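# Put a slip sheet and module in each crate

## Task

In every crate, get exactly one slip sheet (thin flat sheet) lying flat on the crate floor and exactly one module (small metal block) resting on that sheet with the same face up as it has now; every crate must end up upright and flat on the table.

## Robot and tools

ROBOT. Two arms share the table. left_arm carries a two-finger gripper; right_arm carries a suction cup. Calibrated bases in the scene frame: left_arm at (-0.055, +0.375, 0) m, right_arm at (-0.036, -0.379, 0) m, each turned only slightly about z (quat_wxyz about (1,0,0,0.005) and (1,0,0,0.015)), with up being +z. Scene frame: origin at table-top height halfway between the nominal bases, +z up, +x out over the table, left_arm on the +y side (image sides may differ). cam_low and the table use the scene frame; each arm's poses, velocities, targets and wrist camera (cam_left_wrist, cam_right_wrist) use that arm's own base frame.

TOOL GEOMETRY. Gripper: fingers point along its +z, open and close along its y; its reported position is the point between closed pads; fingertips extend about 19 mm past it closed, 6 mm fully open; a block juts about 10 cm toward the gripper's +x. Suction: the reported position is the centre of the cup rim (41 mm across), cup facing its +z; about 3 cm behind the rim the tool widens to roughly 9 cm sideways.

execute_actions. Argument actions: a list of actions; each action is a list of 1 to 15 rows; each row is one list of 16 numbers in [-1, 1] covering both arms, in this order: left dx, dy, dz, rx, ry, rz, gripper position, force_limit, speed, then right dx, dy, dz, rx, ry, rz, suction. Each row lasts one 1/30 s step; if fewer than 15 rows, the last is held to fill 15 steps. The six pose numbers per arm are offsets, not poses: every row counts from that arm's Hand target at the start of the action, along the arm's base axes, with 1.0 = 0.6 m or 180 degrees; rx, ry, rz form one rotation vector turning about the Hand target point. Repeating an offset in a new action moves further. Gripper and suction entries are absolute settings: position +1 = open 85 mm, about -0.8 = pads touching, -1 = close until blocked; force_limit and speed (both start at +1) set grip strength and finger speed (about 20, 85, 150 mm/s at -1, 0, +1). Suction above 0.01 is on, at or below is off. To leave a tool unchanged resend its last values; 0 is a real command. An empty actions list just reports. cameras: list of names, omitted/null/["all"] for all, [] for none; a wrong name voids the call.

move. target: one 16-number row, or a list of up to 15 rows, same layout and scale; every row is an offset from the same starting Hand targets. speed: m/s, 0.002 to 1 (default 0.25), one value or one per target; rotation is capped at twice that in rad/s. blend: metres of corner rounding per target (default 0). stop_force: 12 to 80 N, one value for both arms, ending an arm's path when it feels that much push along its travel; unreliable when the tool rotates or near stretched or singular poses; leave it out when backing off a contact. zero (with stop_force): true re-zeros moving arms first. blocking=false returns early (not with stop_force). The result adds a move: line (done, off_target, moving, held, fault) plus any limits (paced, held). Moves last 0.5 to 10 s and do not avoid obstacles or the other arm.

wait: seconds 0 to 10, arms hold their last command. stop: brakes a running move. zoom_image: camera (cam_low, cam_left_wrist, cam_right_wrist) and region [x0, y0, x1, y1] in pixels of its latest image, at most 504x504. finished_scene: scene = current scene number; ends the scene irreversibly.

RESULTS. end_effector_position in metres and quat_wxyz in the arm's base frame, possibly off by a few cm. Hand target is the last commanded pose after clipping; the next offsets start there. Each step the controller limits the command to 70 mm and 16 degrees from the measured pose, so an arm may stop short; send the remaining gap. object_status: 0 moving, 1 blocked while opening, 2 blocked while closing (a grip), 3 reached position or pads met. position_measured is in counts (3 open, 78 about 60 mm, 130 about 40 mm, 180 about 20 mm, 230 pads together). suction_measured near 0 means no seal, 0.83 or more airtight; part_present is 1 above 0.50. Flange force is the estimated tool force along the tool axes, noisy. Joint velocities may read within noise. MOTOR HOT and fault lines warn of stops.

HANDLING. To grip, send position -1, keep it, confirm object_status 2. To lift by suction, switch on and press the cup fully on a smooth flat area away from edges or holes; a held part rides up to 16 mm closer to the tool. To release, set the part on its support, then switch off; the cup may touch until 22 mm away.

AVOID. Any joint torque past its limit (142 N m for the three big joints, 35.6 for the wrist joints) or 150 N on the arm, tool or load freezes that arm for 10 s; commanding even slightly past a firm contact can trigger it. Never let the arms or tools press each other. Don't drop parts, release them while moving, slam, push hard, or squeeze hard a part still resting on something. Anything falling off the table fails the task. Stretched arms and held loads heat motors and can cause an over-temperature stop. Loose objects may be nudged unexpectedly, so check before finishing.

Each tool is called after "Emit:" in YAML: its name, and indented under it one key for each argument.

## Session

Emit:
execute_actions:
  actions: []

Scene clock: 0.00 s.
left_arm: end_effector_position=(+0.0833, -0.1696, +0.3764) position_measured=3 object_status=3 end_effector_quat_wxyz=(-0.077, +0.340, +0.937, -0.027) | right_arm: end_effector_position=(+0.5656, +0.3437, +0.1775) suction_measured=0.00 part_present=0 end_effector_quat_wxyz=(-0.067, -0.061, +0.948, +0.305)
Joint positions: left_arm=[-0.259 -0.586 -0.224 0.047 -2.091 -0.417] | right_arm=[0.443 0.539 0.435 -0.638 -1.391 -0.22]
Joint velocities: within noise
Flange force (N): no reading
Hand target: left_arm +0.0833, -0.1696, +0.3764; -0.077, +0.340, +0.937, -0.027 | right_arm +0.5656, +0.3437, +0.1775; -0.067, -0.061, +0.948, +0.305

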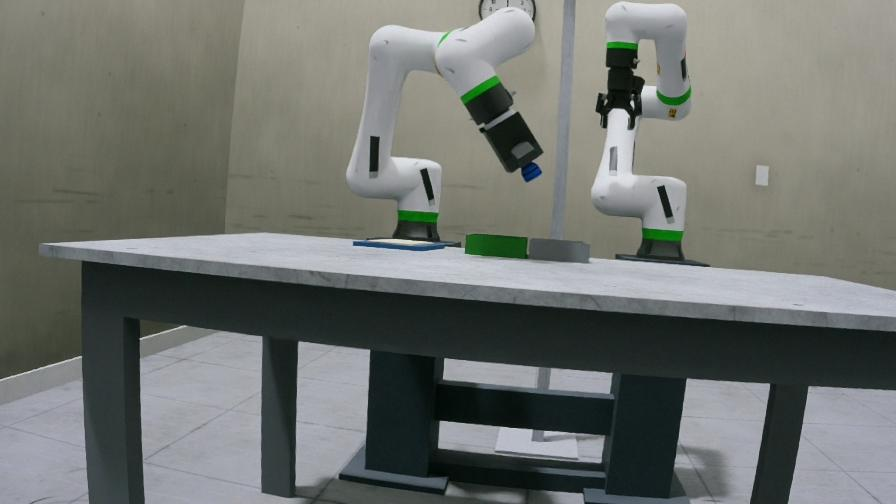

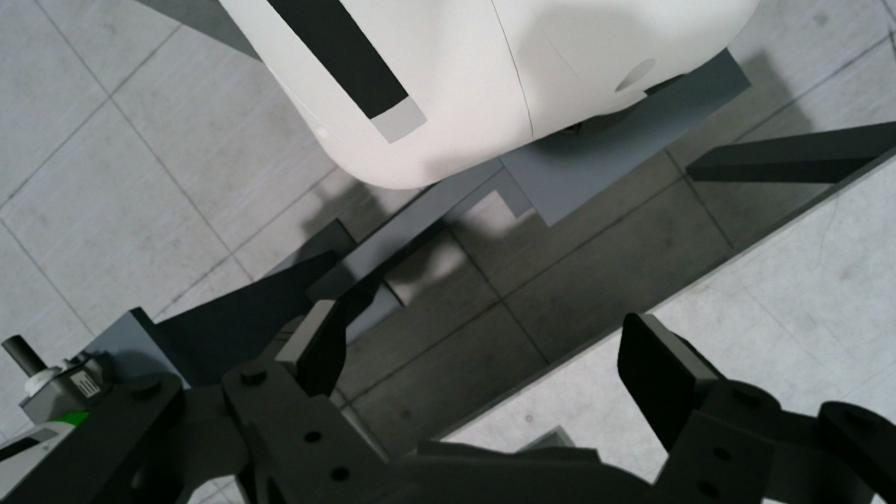

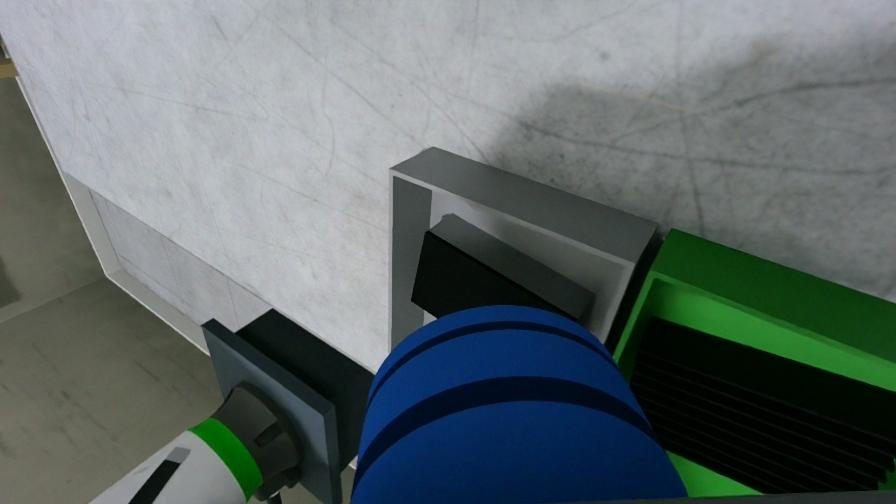

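Emit:
zoom_image:
  camera: "cam_right_wrist"
  region: [580, 220, 896, 500]

Scaled by 1.595 from the camera's 896x504 image, which has a finer 1280x720 frame.

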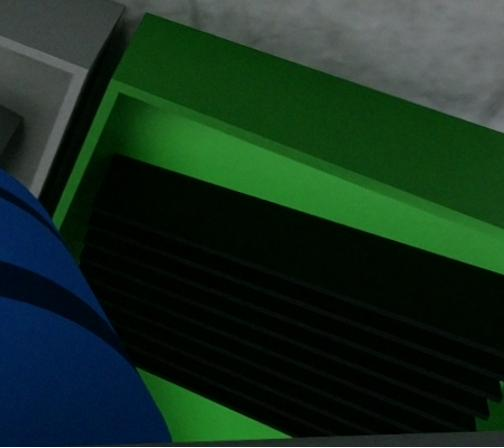

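Emit:
move:
  target: [0.4452,0.1265,0.0403,0.0175,-0.05,0.221, 1, -1, -1, -0.076,-0.1395,0.3708,-0.1977,-0.0434,-0.0395, -1]
  speed: 0.35

Emit:
zoom_image:
  camera: "cam_right_wrist"
  region: [100, 30, 500, 290]

Scene clock: 6.03 s.
left_arm: end_effector_position=(+0.3504, -0.0937, +0.4006) position_measured=3 object_status=3 end_effector_quat_wxyz=(+0.000, +0.000, +1.000, -0.001) | right_arm: end_effector_position=(+0.5200, +0.2600, +0.4000) suction_measured=0.00 part_present=0 end_effector_quat_wxyz=(+0.000, +0.000, +1.000, +0.000)
Joint positions: left_arm=[0.107 -0.179 0.115 0.001 -1.865 -0.106] | right_arm=[0.689 0.394 0.705 0 -1.882 -0.689]
Joint velocities: within noise
Flange force (N): left_arm=[2.8 -0.8 0.7] | right_arm=[-10.3 9.3 -11.5]
Hand target: left_arm +0.3504, -0.0937, +0.4006; +0.000, +0.000, +1.000, -0.001 | right_arm +0.5200, +0.2600, +0.4000; +0.000, +0.000, +1.000, +0.000
Off the commanded pose: left_arm 0.000 m, 0 deg | right_arm 0.000 m, 0 deg.
move: done

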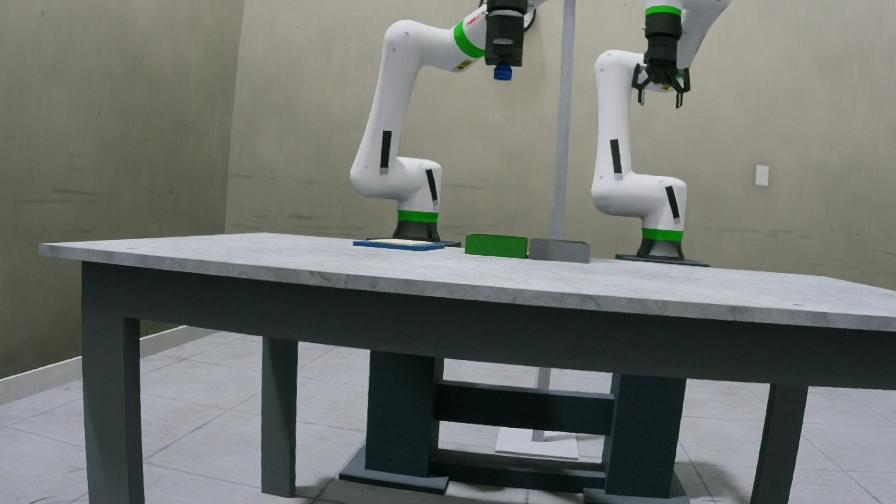

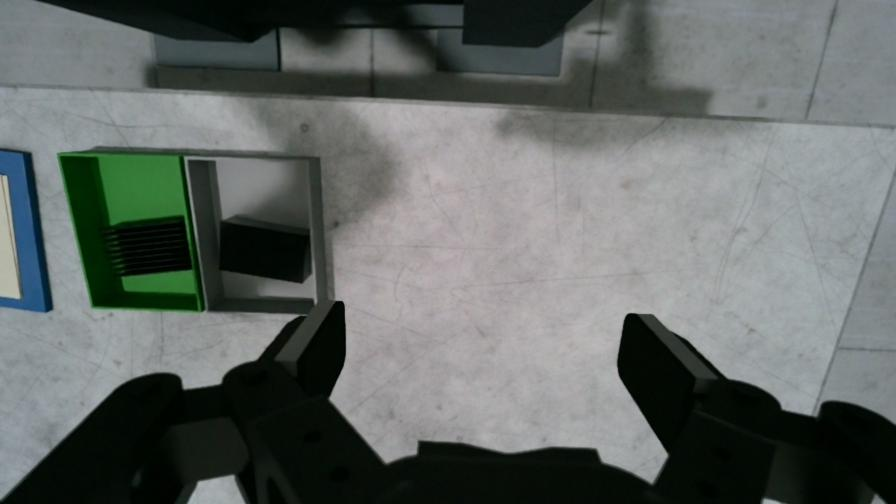

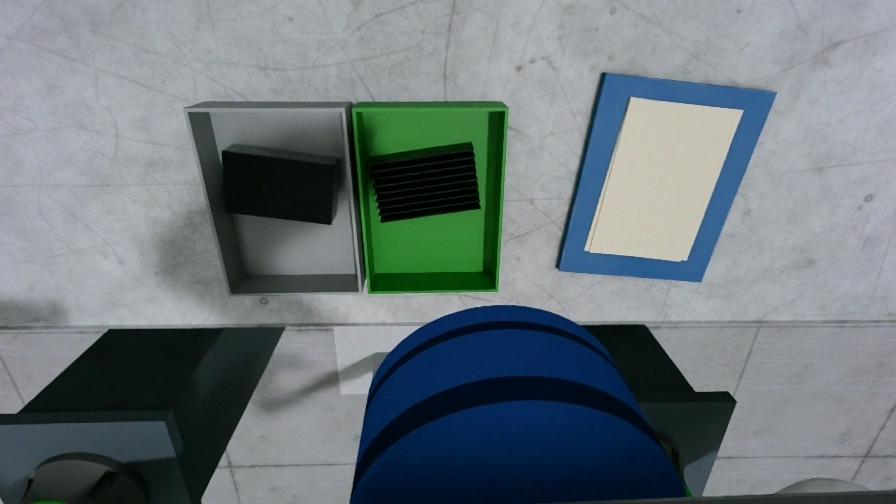

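Scaled by 1.260 from the camera's 896x504 image, which has a finer 1280x720 frame.

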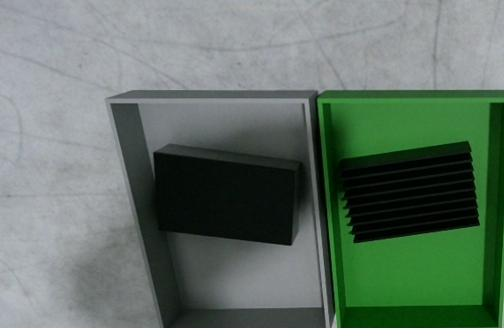

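Emit:
zoom_image:
  camera: "cam_right_wrist"
  region: [180, 90, 380, 300]

Emit:
zoom_image:
  camera: "cam_right_wrist"
  region: [340, 90, 540, 300]

Emit:
zoom_image:
  camera: "cam_right_wrist"
  region: [550, 60, 790, 290]

Scaled by 2.400 from the camera's 896x504 image, which has a finer 1280x720 frame.

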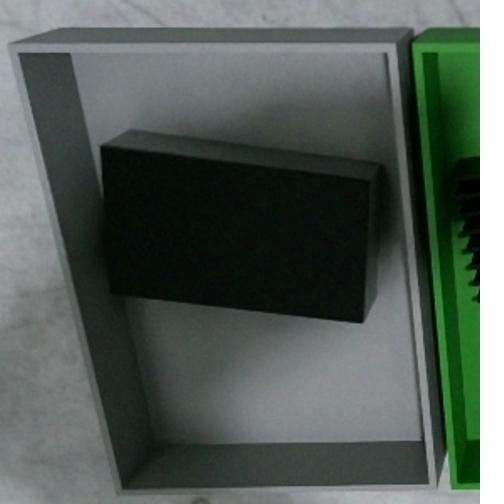

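Scaled by 2.400 from the camera's 896x504 image, which has a finer 1280x720 frame.

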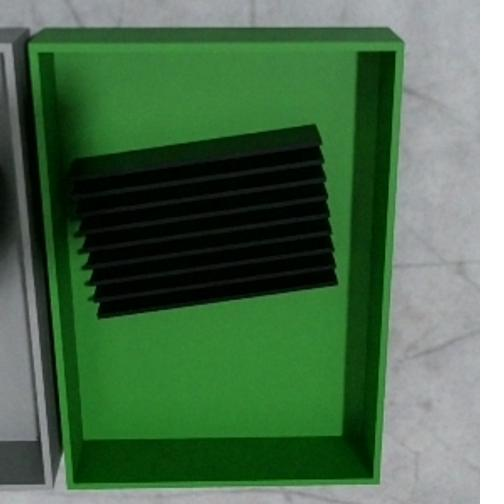

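Scaled by 2.100 from the camera's 896x504 image, which has a finer 1280x720 frame.

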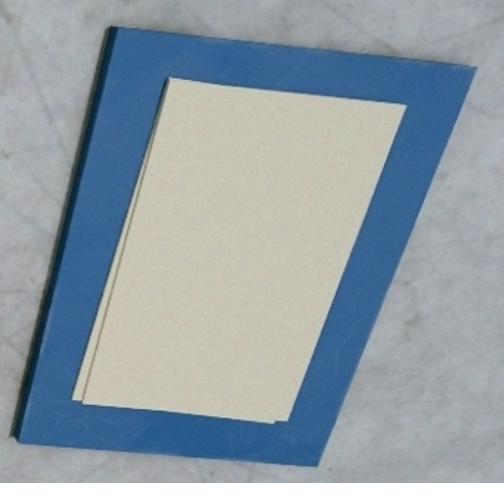

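Emit:
zoom_image:
  camera: "cam_right_wrist"
  region: [570, 200, 720, 280]

Emit:
zoom_image:
  camera: "cam_right_wrist"
  region: [600, 80, 760, 170]

Scaled by 3.360 from the camera's 896x504 image, which has a finer 1280x720 frame.

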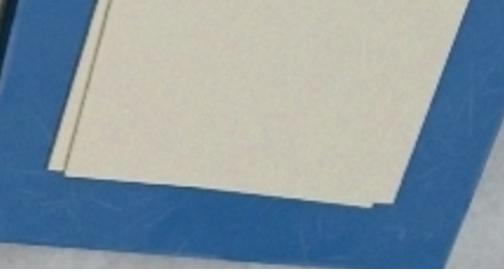

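Scaled by 3.150 from the camera's 896x504 image, which has a finer 1280x720 frame.

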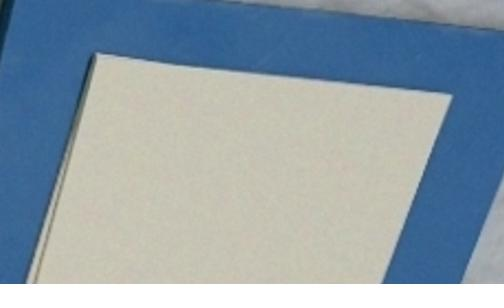

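Emit:
move:
  target: [0.1645,-0.6272,-0.0843,0,0,-0.455, 1, -1, -1, -0.2833,-0.6,-0.1667,0,0,0, -1]
  speed: 0.4
  cameras: ["cam_left_wrist","cam_low"]

Emit:
zoom_image:
  camera: "cam_left_wrist"
  region: [200, 0, 700, 300]

Emit:
move:
  target: [0,0,-0.25,0,0,0, 1, -1, -1, 0,0,0,0,0,0, -1]
  speed: 0.3
  cameras: ["cam_left_wrist","cam_low"]

Emit:
zoom_image:
  camera: "cam_left_wrist"
  region: [200, 0, 700, 300]

Scene clock: 39.90 s.
left_arm: end_effector_position=(+0.4491, -0.4700, +0.3500) position_measured=3 object_status=3 end_effector_quat_wxyz=(-0.001, +0.655, +0.755, +0.000) | right_arm: end_effector_position=(+0.3501, -0.1000, +0.2999) suction_measured=0.00 part_present=0 end_effector_quat_wxyz=(+0.000, +0.000, +1.000, +0.000)
Joint positions: left_arm=[-0.606 0.596 0.922 0.001 -1.899 -0.823] | right_arm=[0.087 -0.221 -0.198 0 -1.594 -0.086]
Joint velocities: within noise
Flange force (N): left_arm=no reading | right_arm=[-7.8 3.8 -7.3]
Hand target: left_arm +0.4491, -0.4700, +0.3500; -0.001, +0.655, +0.755, +0.000 | right_arm +0.3501, -0.1000, +0.2999; +0.000, +0.000, +1.000, +0.000
Off the commanded pose: left_arm 0.000 m, 0 deg | right_arm 0.000 m, 0 deg.
move: done
Images, in order (width x height): cam_low 896x504, cam_left_wrist 896x504.

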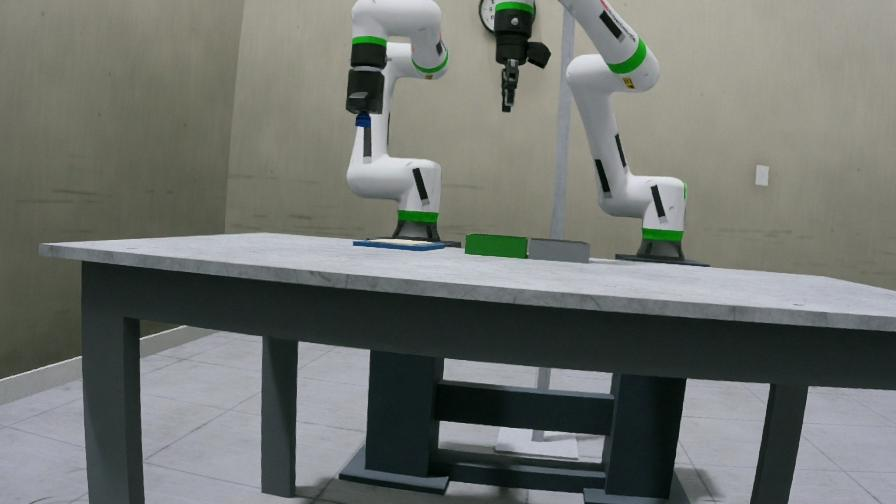

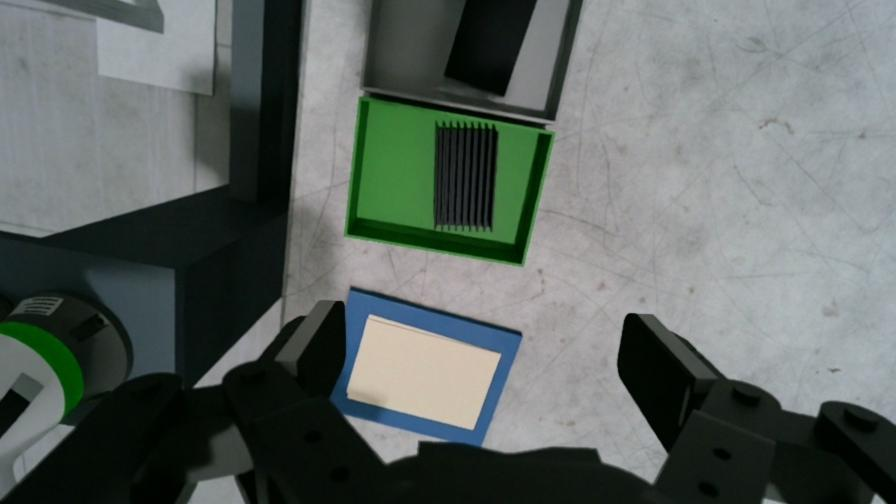

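Scaled by 1.008 from the camera's 896x504 image, which has a finer 1280x720 frame.

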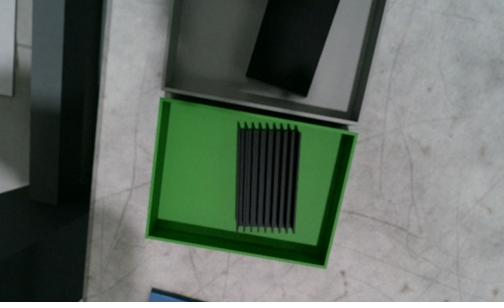

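Scene clock: 40.87 s.
left_arm: end_effector_position=(+0.4491, -0.4700, +0.2001) position_measured=3 object_status=3 end_effector_quat_wxyz=(+0.000, +0.655, +0.755, +0.000) | right_arm: end_effector_position=(+0.3501, -0.1000, +0.2999) suction_measured=0.00 part_present=0 end_effector_quat_wxyz=(+0.000, +0.000, +1.000, +0.000)
Joint positions: left_arm=[-0.606 0.532 0.472 0.001 -1.512 -0.823] | right_arm=[0.087 -0.221 -0.198 0 -1.594 -0.086]
Joint velocities: within noise
Flange force (N): left_arm=[3.3 -2.8 -0.4] | right_arm=[-8.9 4.0 -7.2]
Hand target: left_arm +0.4491, -0.4700, +0.2000; -0.001, +0.655, +0.755, +0.000 | right_arm +0.3501, -0.1000, +0.2999; +0.000, +0.000, +1.000, +0.000
Off the commanded pose: left_arm 0.000 m, 0 deg | right_arm 0.000 m, 0 deg.
move: done
Images, in order (width x height): cam_low 896x504, cam_left_wrist 896x504.

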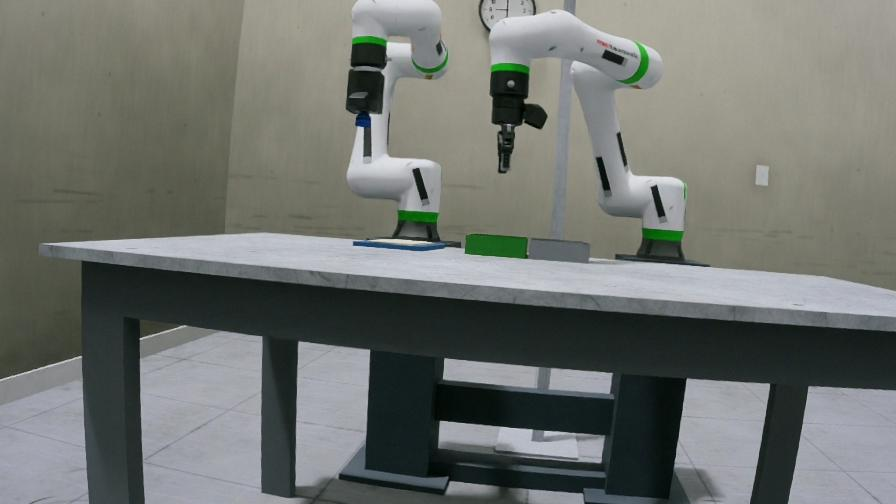

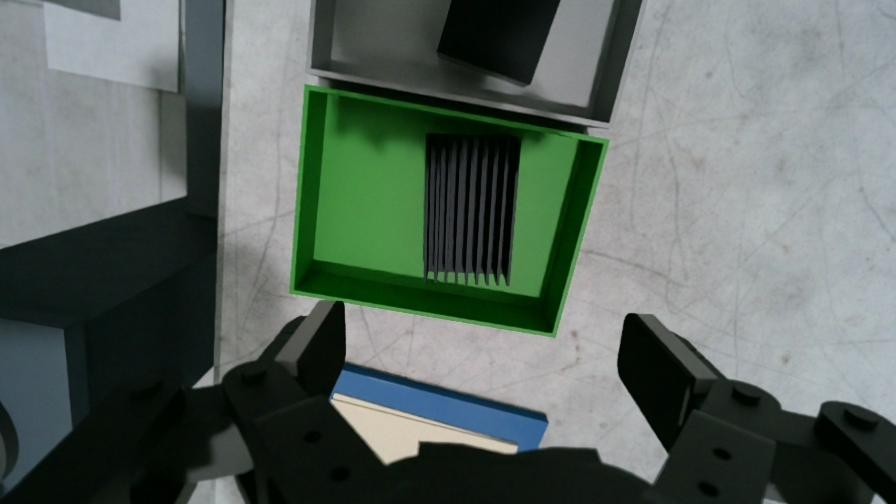

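Scaled by 1.008 from the camera's 896x504 image, which has a finer 1280x720 frame.

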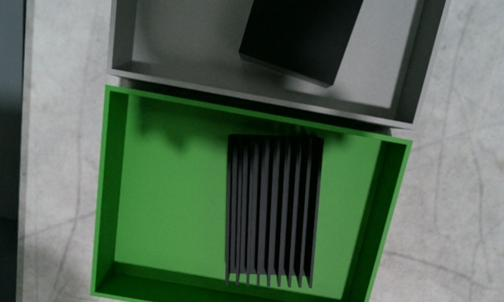

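Emit:
zoom_image:
  camera: "cam_left_wrist"
  region: [240, 270, 740, 504]

Emit:
zoom_image:
  camera: "cam_left_wrist"
  region: [400, 110, 560, 310]

Scaled by 1.008 from the camera's 896x504 image, which has a finer 1280x720 frame.

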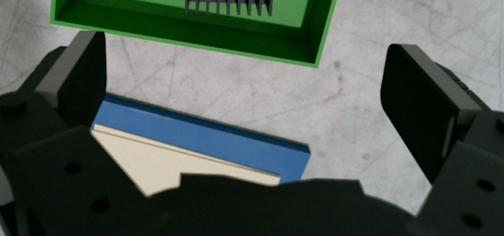

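Scaled by 2.520 from the camera's 896x504 image, which has a finer 1280x720 frame.

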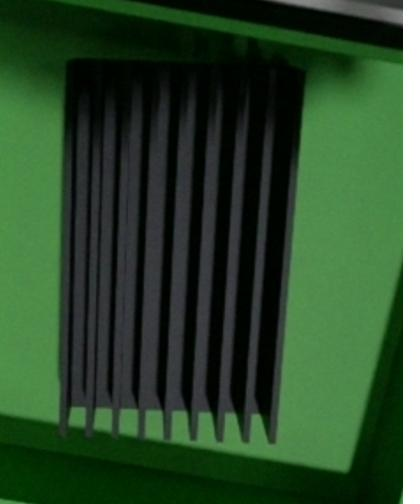

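Emit:
move:
  target:
    - [-0.0007,0.005,-0.2333,0,0,0, 0.78, -1, -1, 0,0,0,0,0,0, -1]
    - [-0.0007,0.005,-0.2933,0,0,0, 0.78, -1, -1, 0,0,0,0,0,0, -1]
  speed: [0.2, 0.04]
  stop_force: 15
  cameras: ["cam_left_wrist","cam_low"]

Scene clock: 61.27 s.
left_arm: end_effector_position=(+0.4487, -0.4670, +0.0240) position_measured=31 object_status=3 end_effector_quat_wxyz=(-0.001, +0.655, +0.755, +0.000) | right_arm: end_effector_position=(+0.3501, -0.1000, +0.2999) suction_measured=0.00 part_present=0 end_effector_quat_wxyz=(+0.000, +0.000, +1.000, +0.000)
Joint positions: left_arm=[-0.603 0.636 0.208 0.001 -1.144 -0.826] | right_arm=[0.087 -0.221 -0.198 0 -1.594 -0.086]
Joint velocities: within noise
Flange force (N): left_arm=[3.3 -2.6 -1.6] | right_arm=[-8.3 3.1 -7.1]
Hand target: left_arm +0.4487, -0.4670, +0.0240; -0.001, +0.655, +0.755, +0.000 | right_arm +0.3501, -0.1000, +0.2999; +0.000, +0.000, +1.000, +0.000
Off the commanded pose: left_arm 0.000 m, 0 deg | right_arm 0.000 m, 0 deg.
move: done
Images, in order (width x height): cam_low 896x504, cam_left_wrist 896x504.

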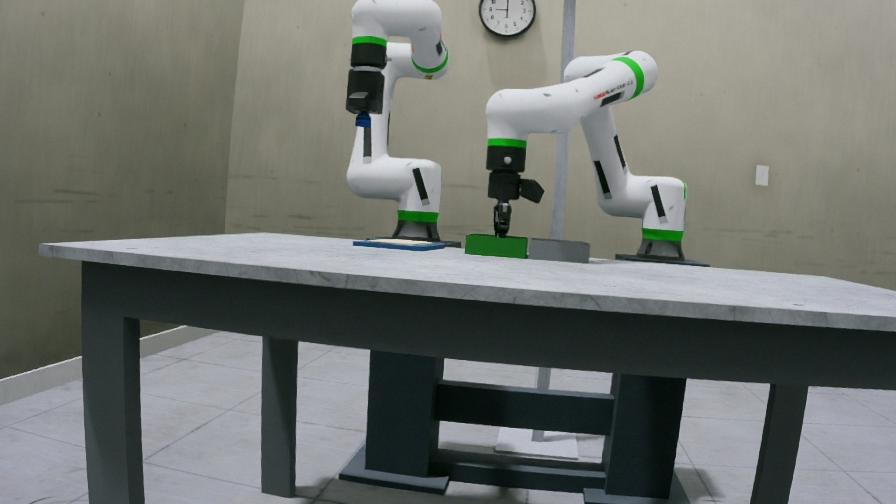

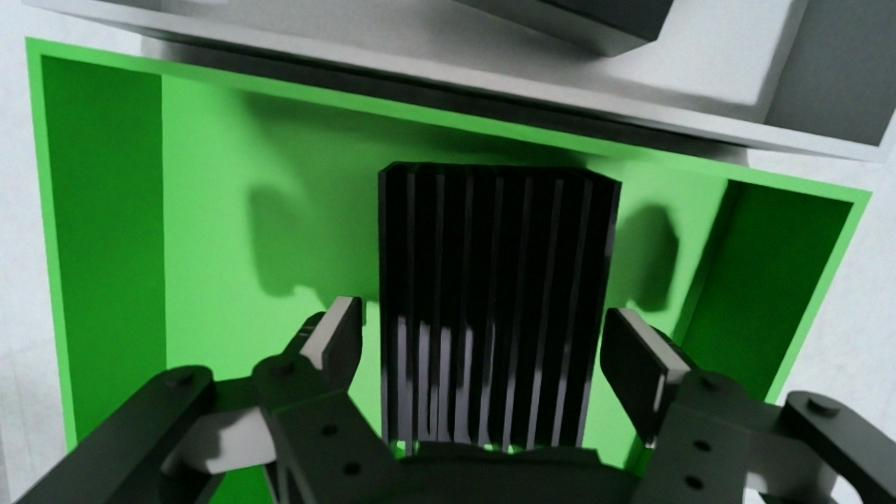

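Emit:
execute_actions:
  actions:
    - [[0.0025,0,0,0,0,0,-1,-0.6,-1,0,0,0,0,0,0,-1]]
    - [[0,0,0,0,0,0,-1,-0.6,-1,0,0,0,0,0,0,-1]]
  cameras: ["cam_left_wrist"]

Scene clock: 65.70 s.
left_arm: end_effector_position=(+0.4502, -0.4670, +0.0240) position_measured=78 object_status=2 end_effector_quat_wxyz=(-0.001, +0.655, +0.755, +0.000) | right_arm: end_effector_position=(+0.3501, -0.1000, +0.2999) suction_measured=0.00 part_present=0 end_effector_quat_wxyz=(+0.000, +0.000, +1.000, +0.000)
Joint positions: left_arm=[-0.602 0.638 0.212 0.001 -1.146 -0.828] | right_arm=[0.087 -0.221 -0.198 0 -1.594 -0.086]
Joint velocities: within noise
Flange force (N): left_arm=[4.9 -4.0 -8.9] | right_arm=[-8.7 3.9 -7.3]
Flange force at the end of the 1st action (N): left_arm=[3.9 -3.4 -1.9] | right_arm=[-8.7 3.5 -6.8]
Hand target: left_arm +0.4502, -0.4670, +0.0240; -0.001, +0.655, +0.755, +0.000 | right_arm +0.3501, -0.1000, +0.2999; +0.000, +0.000, +1.000, +0.000
Off the commanded pose: left_arm 0.000 m, 0 deg | right_arm 0.000 m, 0 deg.
Step readings (end_effector_position of left_arm | right_arm; steps 1 to 15: 1st action; 16 to 30: 2nd action):
0: (+0.4487, -0.4670, +0.0240) | (+0.3501, -0.1000, +0.2999)
1: (+0.4487, -0.4669, +0.0239) | (+0.3501, -0.1000, +0.2999)
2: (+0.4492, -0.4669, +0.0237) | (+0.3501, -0.1000, +0.2999)
4: (+0.4500, -0.4669, +0.0238) | (+0.3501, -0.1000, +0.2999)
8: (+0.4502, -0.4670, +0.0240) | (+0.3501, -0.1000, +0.2999)
15: (+0.4502, -0.4670, +0.0240) | (+0.3501, -0.1000, +0.2999)
16: (+0.4502, -0.4670, +0.0240) | (+0.3501, -0.1000, +0.2999)
17: (+0.4502, -0.4670, +0.0240) | (+0.3501, -0.1000, +0.2999)
19: (+0.4502, -0.4670, +0.0240) | (+0.3501, -0.1000, +0.2999)
23: (+0.4502, -0.4670, +0.0240) | (+0.3501, -0.1000, +0.2999)
30: (+0.4502, -0.4670, +0.0240) | (+0.3501, -0.1000, +0.2999)
Images, in order (width x height): cam_left_wrist 896x504.

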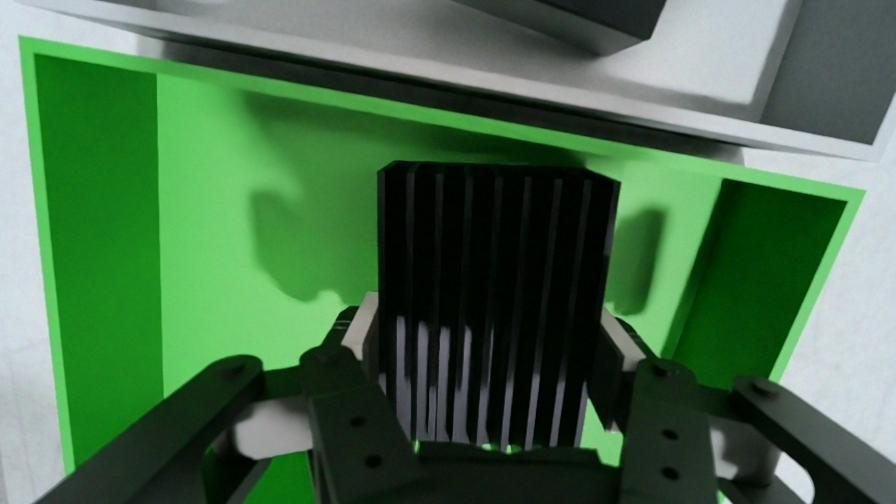

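Emit:
move:
  target:
    - [0,0,0.1667,0,0,0, -1, -0.6, -1, 0,0,0,0,0,0, -1]
    - [-0.2003,0.6783,0.6767,0,0,0.455, -1, -0.6, -1, 0.1105,0.2347,-0.4165,0,0,-0.0356, -1]
  speed: [0.12, 0.35]
  blend: [0.0, 0.0]

Scene clock: 73.47 s.
left_arm: end_effector_position=(+0.3300, -0.0600, +0.4301) position_measured=78 object_status=2 end_effector_quat_wxyz=(+0.000, +0.000, +1.000, -0.001) | right_arm: end_effector_position=(+0.4163, +0.0408, +0.0500) suction_measured=0.00 part_present=0 end_effector_quat_wxyz=(+0.000, +0.056, +0.998, +0.000)
Joint positions: left_arm=[0.219 -0.223 0.152 0.001 -1.946 -0.219] | right_arm=[0.414 0.113 -0.5 0 -0.958 -0.525]
Joint velocities: within noise
Flange force (N): left_arm=[5.4 0.7 4.0] | right_arm=[-7.6 6.6 -0.8]
Hand target: left_arm +0.3300, -0.0600, +0.4300; +0.000, +0.000, +1.000, -0.001 | right_arm +0.4164, +0.0408, +0.0500; +0.000, +0.056, +0.998, +0.000
Off the commanded pose: left_arm 0.000 m, 0 deg | right_arm 0.000 m, 0 deg.
move: done

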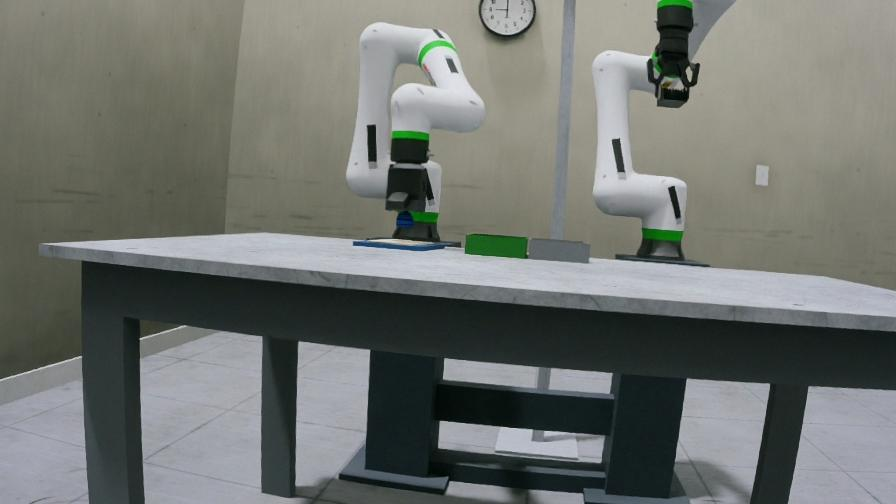

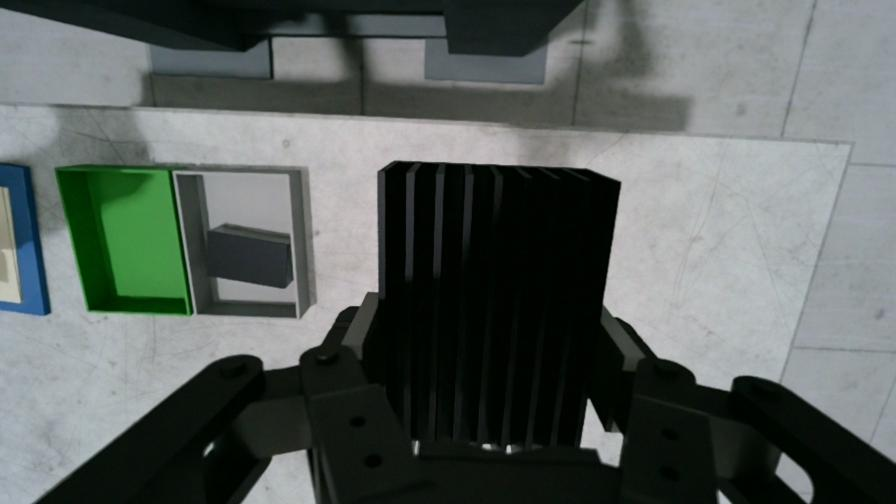

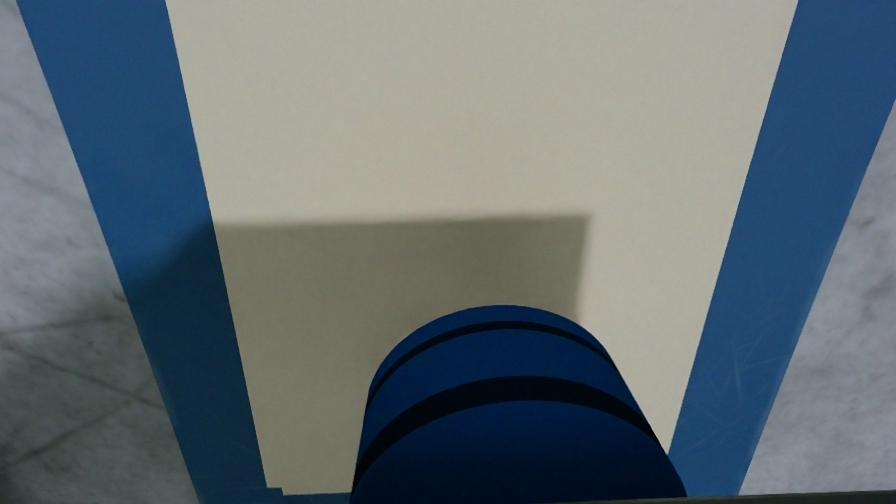

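Emit:
move:
  target:
    - [0,0,0,0,0,0, -1, -0.6, -1, 0,0,-0.045,0,0,0, 1]
    - [0,0,0,0,0,0, -1, -0.6, -1, 0,0,-0.0933,0,0,0, 1]
  speed: [0.12, 0.02]
  stop_force: 12
  cameras: []

Emit:
move:
  target: [0,0,0,0,0,0, -1, -0.6, -1, 0,0,0.0833,0,0,0, 1]
  speed: 0.1
  cameras: ["cam_right_wrist","cam_left_wrist"]

Scene clock: 78.10 s.
left_arm: end_effector_position=(+0.3300, -0.0600, +0.4300) position_measured=78 object_status=2 end_effector_quat_wxyz=(+0.000, +0.000, +1.000, -0.001) | right_arm: end_effector_position=(+0.4164, +0.0408, -0.0039) suction_measured=0.90 part_present=1 end_effector_quat_wxyz=(+0.000, +0.056, +0.998, +0.000)
Joint positions: left_arm=[0.219 -0.223 0.152 0.001 -1.946 -0.219] | right_arm=[0.414 0.209 -0.547 0 -0.815 -0.525]
Joint velocities: within noise
Flange force (N): left_arm=[1.8 -0.2 2.4] | right_arm=[3.6 6.5 -35.1]
Hand target: left_arm +0.3300, -0.0600, +0.4300; +0.000, +0.000, +1.000, -0.001 | right_arm +0.4164, +0.0408, -0.0039; +0.000, +0.056, +0.998, +0.000 (not the last commanded pose)
Off the commanded pose: left_arm 0.000 m, 0 deg | right_arm 0.002 m, 0 deg.
move: contact (right_arm); path passed 1 of 2 targets
No camera images: "cameras" was empty.

Scene clock: 78.97 s.
left_arm: end_effector_position=(+0.3300, -0.0600, +0.4300) position_measured=78 object_status=2 end_effector_quat_wxyz=(+0.000, +0.000, +1.000, -0.001) | right_arm: end_effector_position=(+0.4164, +0.0408, +0.0461) suction_measured=0.90 part_present=1 end_effector_quat_wxyz=(+0.000, +0.056, +0.998, +0.000)
Joint positions: left_arm=[0.219 -0.223 0.152 0.001 -1.946 -0.219] | right_arm=[0.414 0.119 -0.504 0 -0.948 -0.525]
Joint velocities: within noise
Flange force (N): left_arm=[2.2 -0.7 3.4] | right_arm=[-7.1 6.3 -0.8]
Hand target: left_arm +0.3300, -0.0600, +0.4300; +0.000, +0.000, +1.000, -0.001 | right_arm +0.4164, +0.0408, +0.0461; +0.000, +0.056, +0.998, +0.000
Off the commanded pose: left_arm 0.000 m, 0 deg | right_arm 0.000 m, 0 deg.
move: done
Images, in order (width x height): cam_left_wrist 896x504, cam_right_wrist 896x504.

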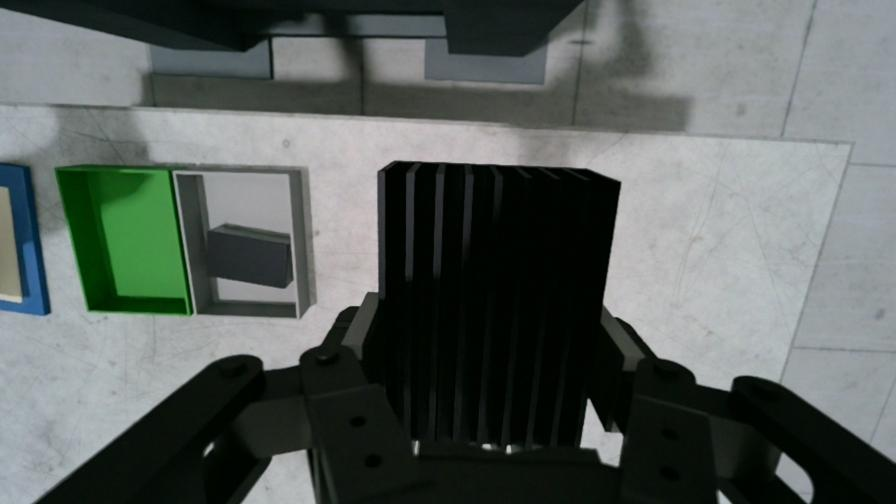

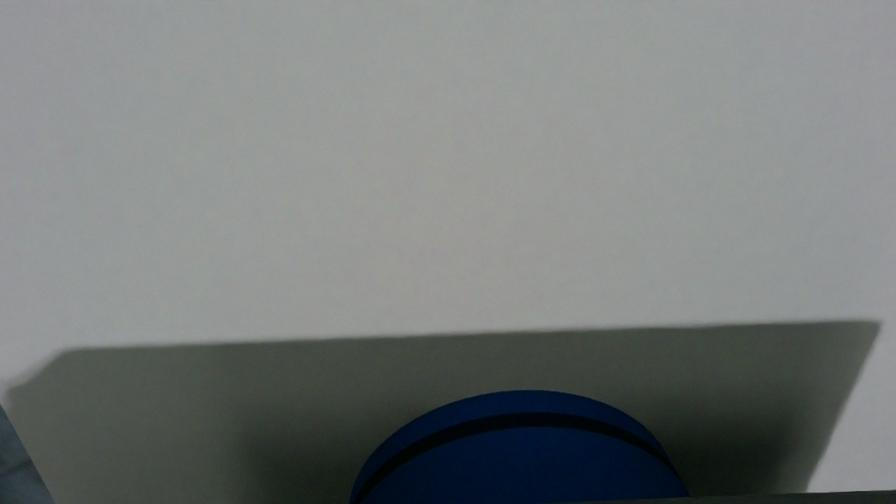

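Emit:
move:
  target:
    - [0,0,0,0,0,0, -1, -0.6, -1, -0.0267,0.3828,0,0,0,0.0311, 1]
    - [0,0,0,0,0,0, -1, -0.6, -1, -0.0267,0.3828,-0.025,0,0,0.0311, 1]
  speed: [0.35, 0.1]
  blend: 0.01
  cameras: ["cam_right_wrist"]

Emit:
move:
  target: [0,0,0,0,0,0, -1, -0.6, -1, 0,0,-0.08,0,0,0, 1]
  speed: 0.03
  stop_force: 12
  cameras: ["cam_left_wrist"]

Scene clock: 82.70 s.
left_arm: end_effector_position=(+0.3300, -0.0600, +0.4300) position_measured=78 object_status=2 end_effector_quat_wxyz=(+0.000, +0.000, +1.000, -0.001) | right_arm: end_effector_position=(+0.4004, +0.2705, +0.0312) suction_measured=0.90 part_present=1 end_effector_quat_wxyz=(+0.000, +0.007, +1.000, +0.000)
Joint positions: left_arm=[0.219 -0.223 0.152 0.001 -1.946 -0.219] | right_arm=[0.866 0.289 -0.336 0 -0.946 -0.88]
Joint velocities: within noise
Flange force (N): left_arm=[2.1 -1.1 3.6] | right_arm=[-5.3 9.1 0.1]
Hand target: left_arm +0.3300, -0.0600, +0.4300; +0.000, +0.000, +1.000, -0.001 | right_arm +0.4004, +0.2705, +0.0311; +0.000, +0.007, +1.000, +0.000
Off the commanded pose: left_arm 0.000 m, 0 deg | right_arm 0.000 m, 0 deg.
move: done; blend cut to 0.0075 m at target 1
Images, in order (width x height): cam_right_wrist 896x504.

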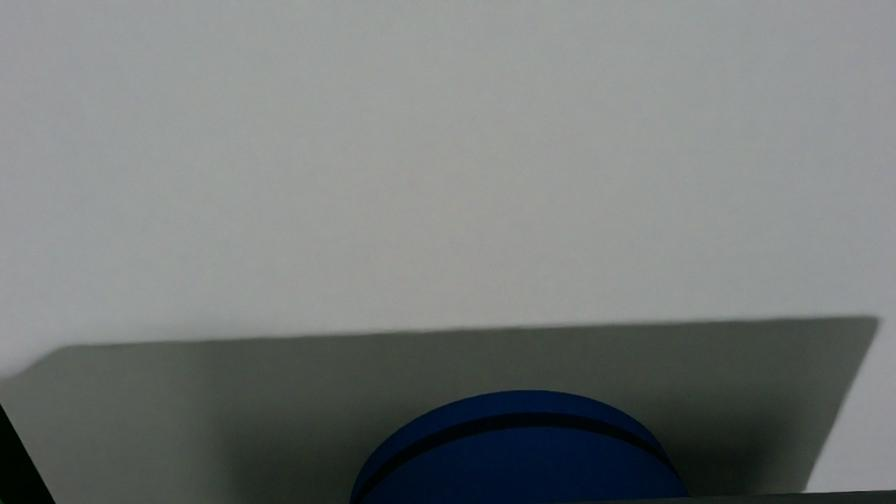

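Scene clock: 84.80 s.
left_arm: end_effector_position=(+0.3300, -0.0600, +0.4300) position_measured=78 object_status=2 end_effector_quat_wxyz=(+0.000, +0.000, +1.000, -0.001) | right_arm: end_effector_position=(+0.4005, +0.2706, -0.0133) suction_measured=0.90 part_present=1 end_effector_quat_wxyz=(+0.000, +0.007, +1.000, +0.000)
Joint positions: left_arm=[0.219 -0.223 0.152 0.001 -1.946 -0.219] | right_arm=[0.867 0.362 -0.368 0 -0.841 -0.88]
Joint velocities: within noise
Flange force (N): left_arm=[2.2 -0.6 3.0] | right_arm=[2.6 4.6 -50.0]
Hand target: left_arm +0.3300, -0.0600, +0.4300; +0.000, +0.000, +1.000, -0.001 | right_arm +0.4005, +0.2706, -0.0134; +0.000, +0.007, +1.000, +0.000 (not the last commanded pose)
Off the commanded pose: left_arm 0.000 m, 0 deg | right_arm 0.004 m, 0 deg.
move: contact (right_arm)
Images, in order (width x height): cam_left_wrist 896x504.

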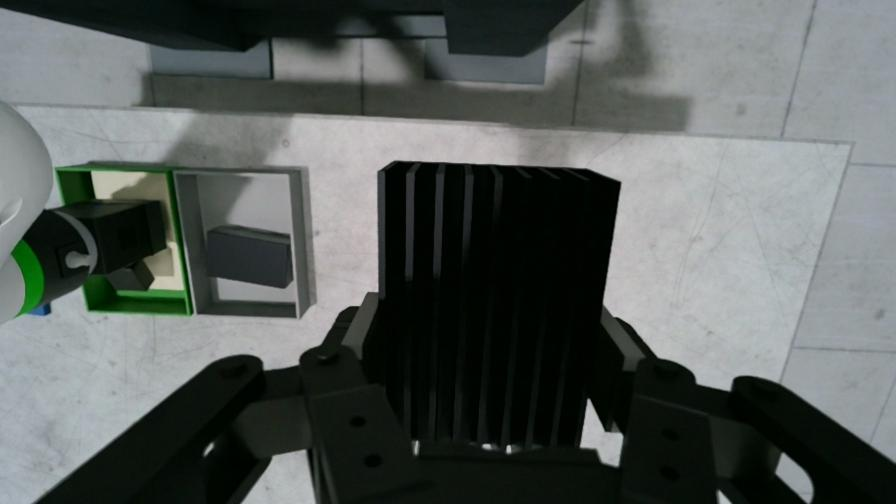

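Emit:
execute_actions:
  actions:
    - [[0,0,0,0,0,0,-1,-0.6,-1,0,0,0,0,0,0,-1],[0,0,0,0,0,0,-1,-0.6,-1,0,0,0,0,0,0,-1],[0,0,0,0,0,0,-1,-0.6,-1,0,0,0.0005,0,0,0,-1],[0,0,0,0,0,0,-1,-0.6,-1,0,0,0.001,0,0,0,-1],[0,0,0,0,0,0,-1,-0.6,-1,0,0,0.002,0,0,0,-1],[0,0,0,0,0,0,-1,-0.6,-1,0,0,0.003,0,0,0,-1],[0,0,0,0,0,0,-1,-0.6,-1,0,0,0.005,0,0,0,-1],[0,0,0,0,0,0,-1,-0.6,-1,0,0,0.008,0,0,0,-1],[0,0,0,0,0,0,-1,-0.6,-1,0,0,0.011,0,0,0,-1],[0,0,0,0,0,0,-1,-0.6,-1,0,0,0.014,0,0,0,-1],[0,0,0,0,0,0,-1,-0.6,-1,0,0,0.018,0,0,0,-1],[0,0,0,0,0,0,-1,-0.6,-1,0,0,0.022,0,0,0,-1]]
  cameras: []

Emit:
move:
  target:
    - [0,0,0,0,0,0, -1, -0.6, -1, 0,0,0.1,0,0,0, -1]
    - [0,0,0,0,0,0, -1, -0.6, -1, 0.0737,0.2402,0.1,0,0,0, -1]
  speed: [0.12, 0.3]
  blend: 0.01
  cameras: ["cam_right_wrist"]

Scene clock: 88.13 s.
left_arm: end_effector_position=(+0.3300, -0.0600, +0.4300) position_measured=78 object_status=2 end_effector_quat_wxyz=(+0.000, +0.000, +1.000, -0.001) | right_arm: end_effector_position=(+0.4005, +0.2706, -0.0002) suction_measured=0.00 part_present=0 end_effector_quat_wxyz=(+0.000, +0.007, +1.000, +0.000)
Joint positions: left_arm=[0.219 -0.223 0.152 0.001 -1.946 -0.219] | right_arm=[0.867 0.339 -0.36 0 -0.871 -0.88]
Joint velocities: within noise
Flange force (N): left_arm=[2.6 -0.3 3.2] | right_arm=[-4.8 8.6 -3.0]
Hand target: left_arm +0.3300, -0.0600, +0.4300; +0.000, +0.000, +1.000, -0.001 | right_arm +0.4005, +0.2706, -0.0002; +0.000, +0.007, +1.000, +0.000
Off the commanded pose: left_arm 0.000 m, 0 deg | right_arm 0.000 m, 0 deg.
Step readings (end_effector_position of left_arm | right_arm):
0: (+0.3300, -0.0600, +0.4300) | (+0.4005, +0.2706, -0.0134)
1: (+0.3300, -0.0600, +0.4300) | (+0.4005, +0.2706, -0.0134)
2: (+0.3300, -0.0600, +0.4300) | (+0.4005, +0.2706, -0.0134)
4: (+0.3300, -0.0600, +0.4300) | (+0.4005, +0.2705, -0.0133)
8: (+0.3300, -0.0600, +0.4300) | (+0.4004, +0.2705, -0.0115)
15: (+0.3300, -0.0600, +0.4300) | (+0.4005, +0.2706, -0.0005)
No camera images: "cameras" was empty.

Scene clock: 89.63 s.
left_arm: end_effector_position=(+0.3300, -0.0600, +0.4300) position_measured=78 object_status=2 end_effector_quat_wxyz=(+0.000, +0.000, +1.000, -0.001) | right_arm: end_effector_position=(+0.4447, +0.4147, +0.0599) suction_measured=0.00 part_present=0 end_effector_quat_wxyz=(+0.000, +0.007, +1.000, +0.000)
Joint positions: left_arm=[0.219 -0.223 0.152 0.001 -1.946 -0.219] | right_arm=[0.966 0.526 0.081 0 -1.127 -0.98]
Joint velocities: within noise
Flange force (N): left_arm=[2.9 -0.9 4.0] | right_arm=[-6.0 12.1 -2.1]
Hand target: left_arm +0.3300, -0.0600, +0.4300; +0.000, +0.000, +1.000, -0.001 | right_arm +0.4447, +0.4147, +0.0598; +0.000, +0.007, +1.000, +0.000
Off the commanded pose: left_arm 0.000 m, 0 deg | right_arm 0.000 m, 0 deg.
move: done
Images, in order (width x height): cam_right_wrist 896x504.

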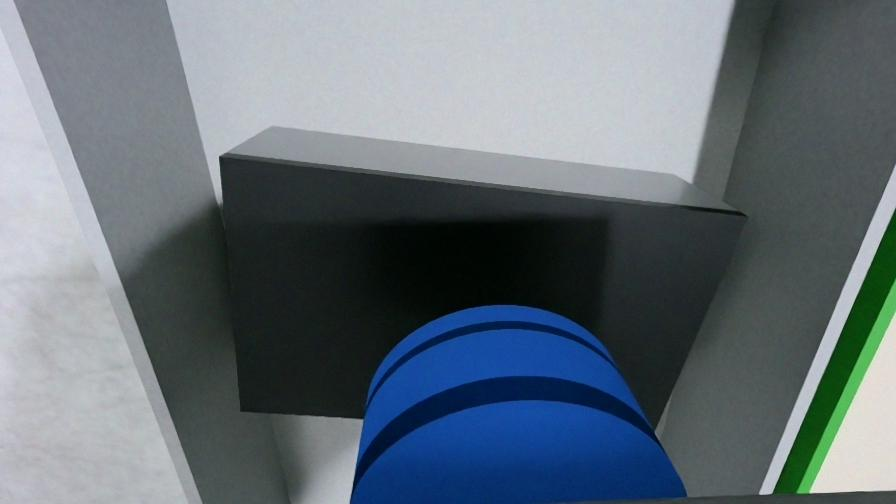

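Emit:
move:
  target:
    - [0,0,0,0,0,0, -1, -0.6, -1, -0.001,0.0042,-0.0370,0,0,0, 1]
    - [0,0,0,0,0,0, -1, -0.6, -1, -0.001,0.0042,-0.0900,0,0,0, 1]
  speed: [0.12, 0.02]
  stop_force: 12
  cameras: []

Emit:
move:
  target: [0,0,0,0,0,0, -1, -0.6, -1, 0,0,0.08,0,0,0, 1]
  speed: 0.12
  cameras: ["cam_left_wrist"]

Emit:
zoom_image:
  camera: "cam_left_wrist"
  region: [0, 130, 350, 350]

Scene clock: 94.47 s.
left_arm: end_effector_position=(+0.3300, -0.0600, +0.4300) position_measured=78 object_status=2 end_effector_quat_wxyz=(+0.000, +0.000, +1.000, -0.001) | right_arm: end_effector_position=(+0.4442, +0.4173, +0.0159) suction_measured=0.95 part_present=1 end_effector_quat_wxyz=(+0.000, +0.007, +1.000, +0.000)
Joint positions: left_arm=[0.219 -0.223 0.152 0.001 -1.946 -0.219] | right_arm=[0.969 0.579 0.049 0 -1.041 -0.983]
Joint velocities: within noise
Flange force (N): left_arm=[2.4 -0.3 3.1] | right_arm=[5.8 3.1 -35.6]
Hand target: left_arm +0.3300, -0.0600, +0.4300; +0.000, +0.000, +1.000, -0.001 | right_arm +0.4442, +0.4173, +0.0159; +0.000, +0.007, +1.000, +0.000 (not the last commanded pose)
Off the commanded pose: left_arm 0.000 m, 0 deg | right_arm 0.010 m, 0 deg.
move: contact (right_arm); path passed 1 of 2 targets
No camera images: "cameras" was empty.

Scene clock: 95.23 s.
left_arm: end_effector_position=(+0.3300, -0.0600, +0.4300) position_measured=78 object_status=2 end_effector_quat_wxyz=(+0.000, +0.000, +1.000, -0.001) | right_arm: end_effector_position=(+0.4442, +0.4173, +0.0639) suction_measured=0.95 part_present=1 end_effector_quat_wxyz=(+0.000, +0.007, +1.000, +0.000)
Joint positions: left_arm=[0.219 -0.223 0.152 0.001 -1.946 -0.219] | right_arm=[0.969 0.525 0.09 0 -1.136 -0.983]
Joint velocities: within noise
Flange force (N): left_arm=[1.8 -1.1 3.9] | right_arm=[-6.1 10.8 -0.1]
Hand target: left_arm +0.3300, -0.0600, +0.4300; +0.000, +0.000, +1.000, -0.001 | right_arm +0.4442, +0.4173, +0.0639; +0.000, +0.007, +1.000, +0.000
Off the commanded pose: left_arm 0.000 m, 0 deg | right_arm 0.000 m, 0 deg.
move: done
Images, in order (width x height): cam_left_wrist 896x504.

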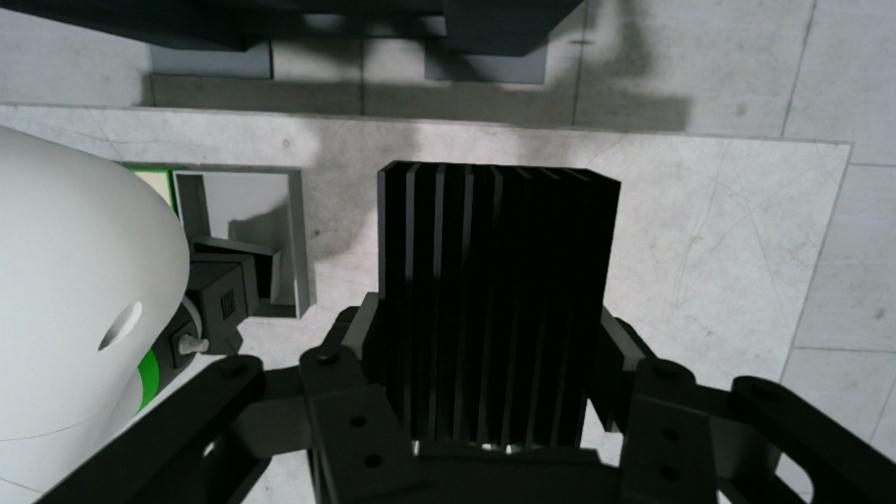

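Scaled by 1.440 from the camera's 896x504 image, which has a finer 1280x720 frame.

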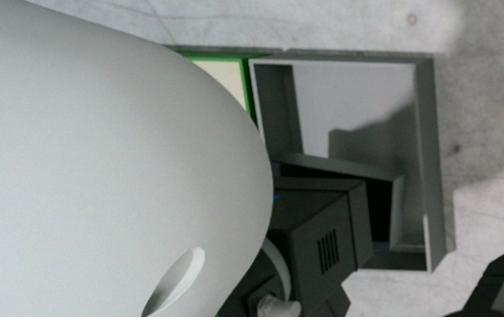

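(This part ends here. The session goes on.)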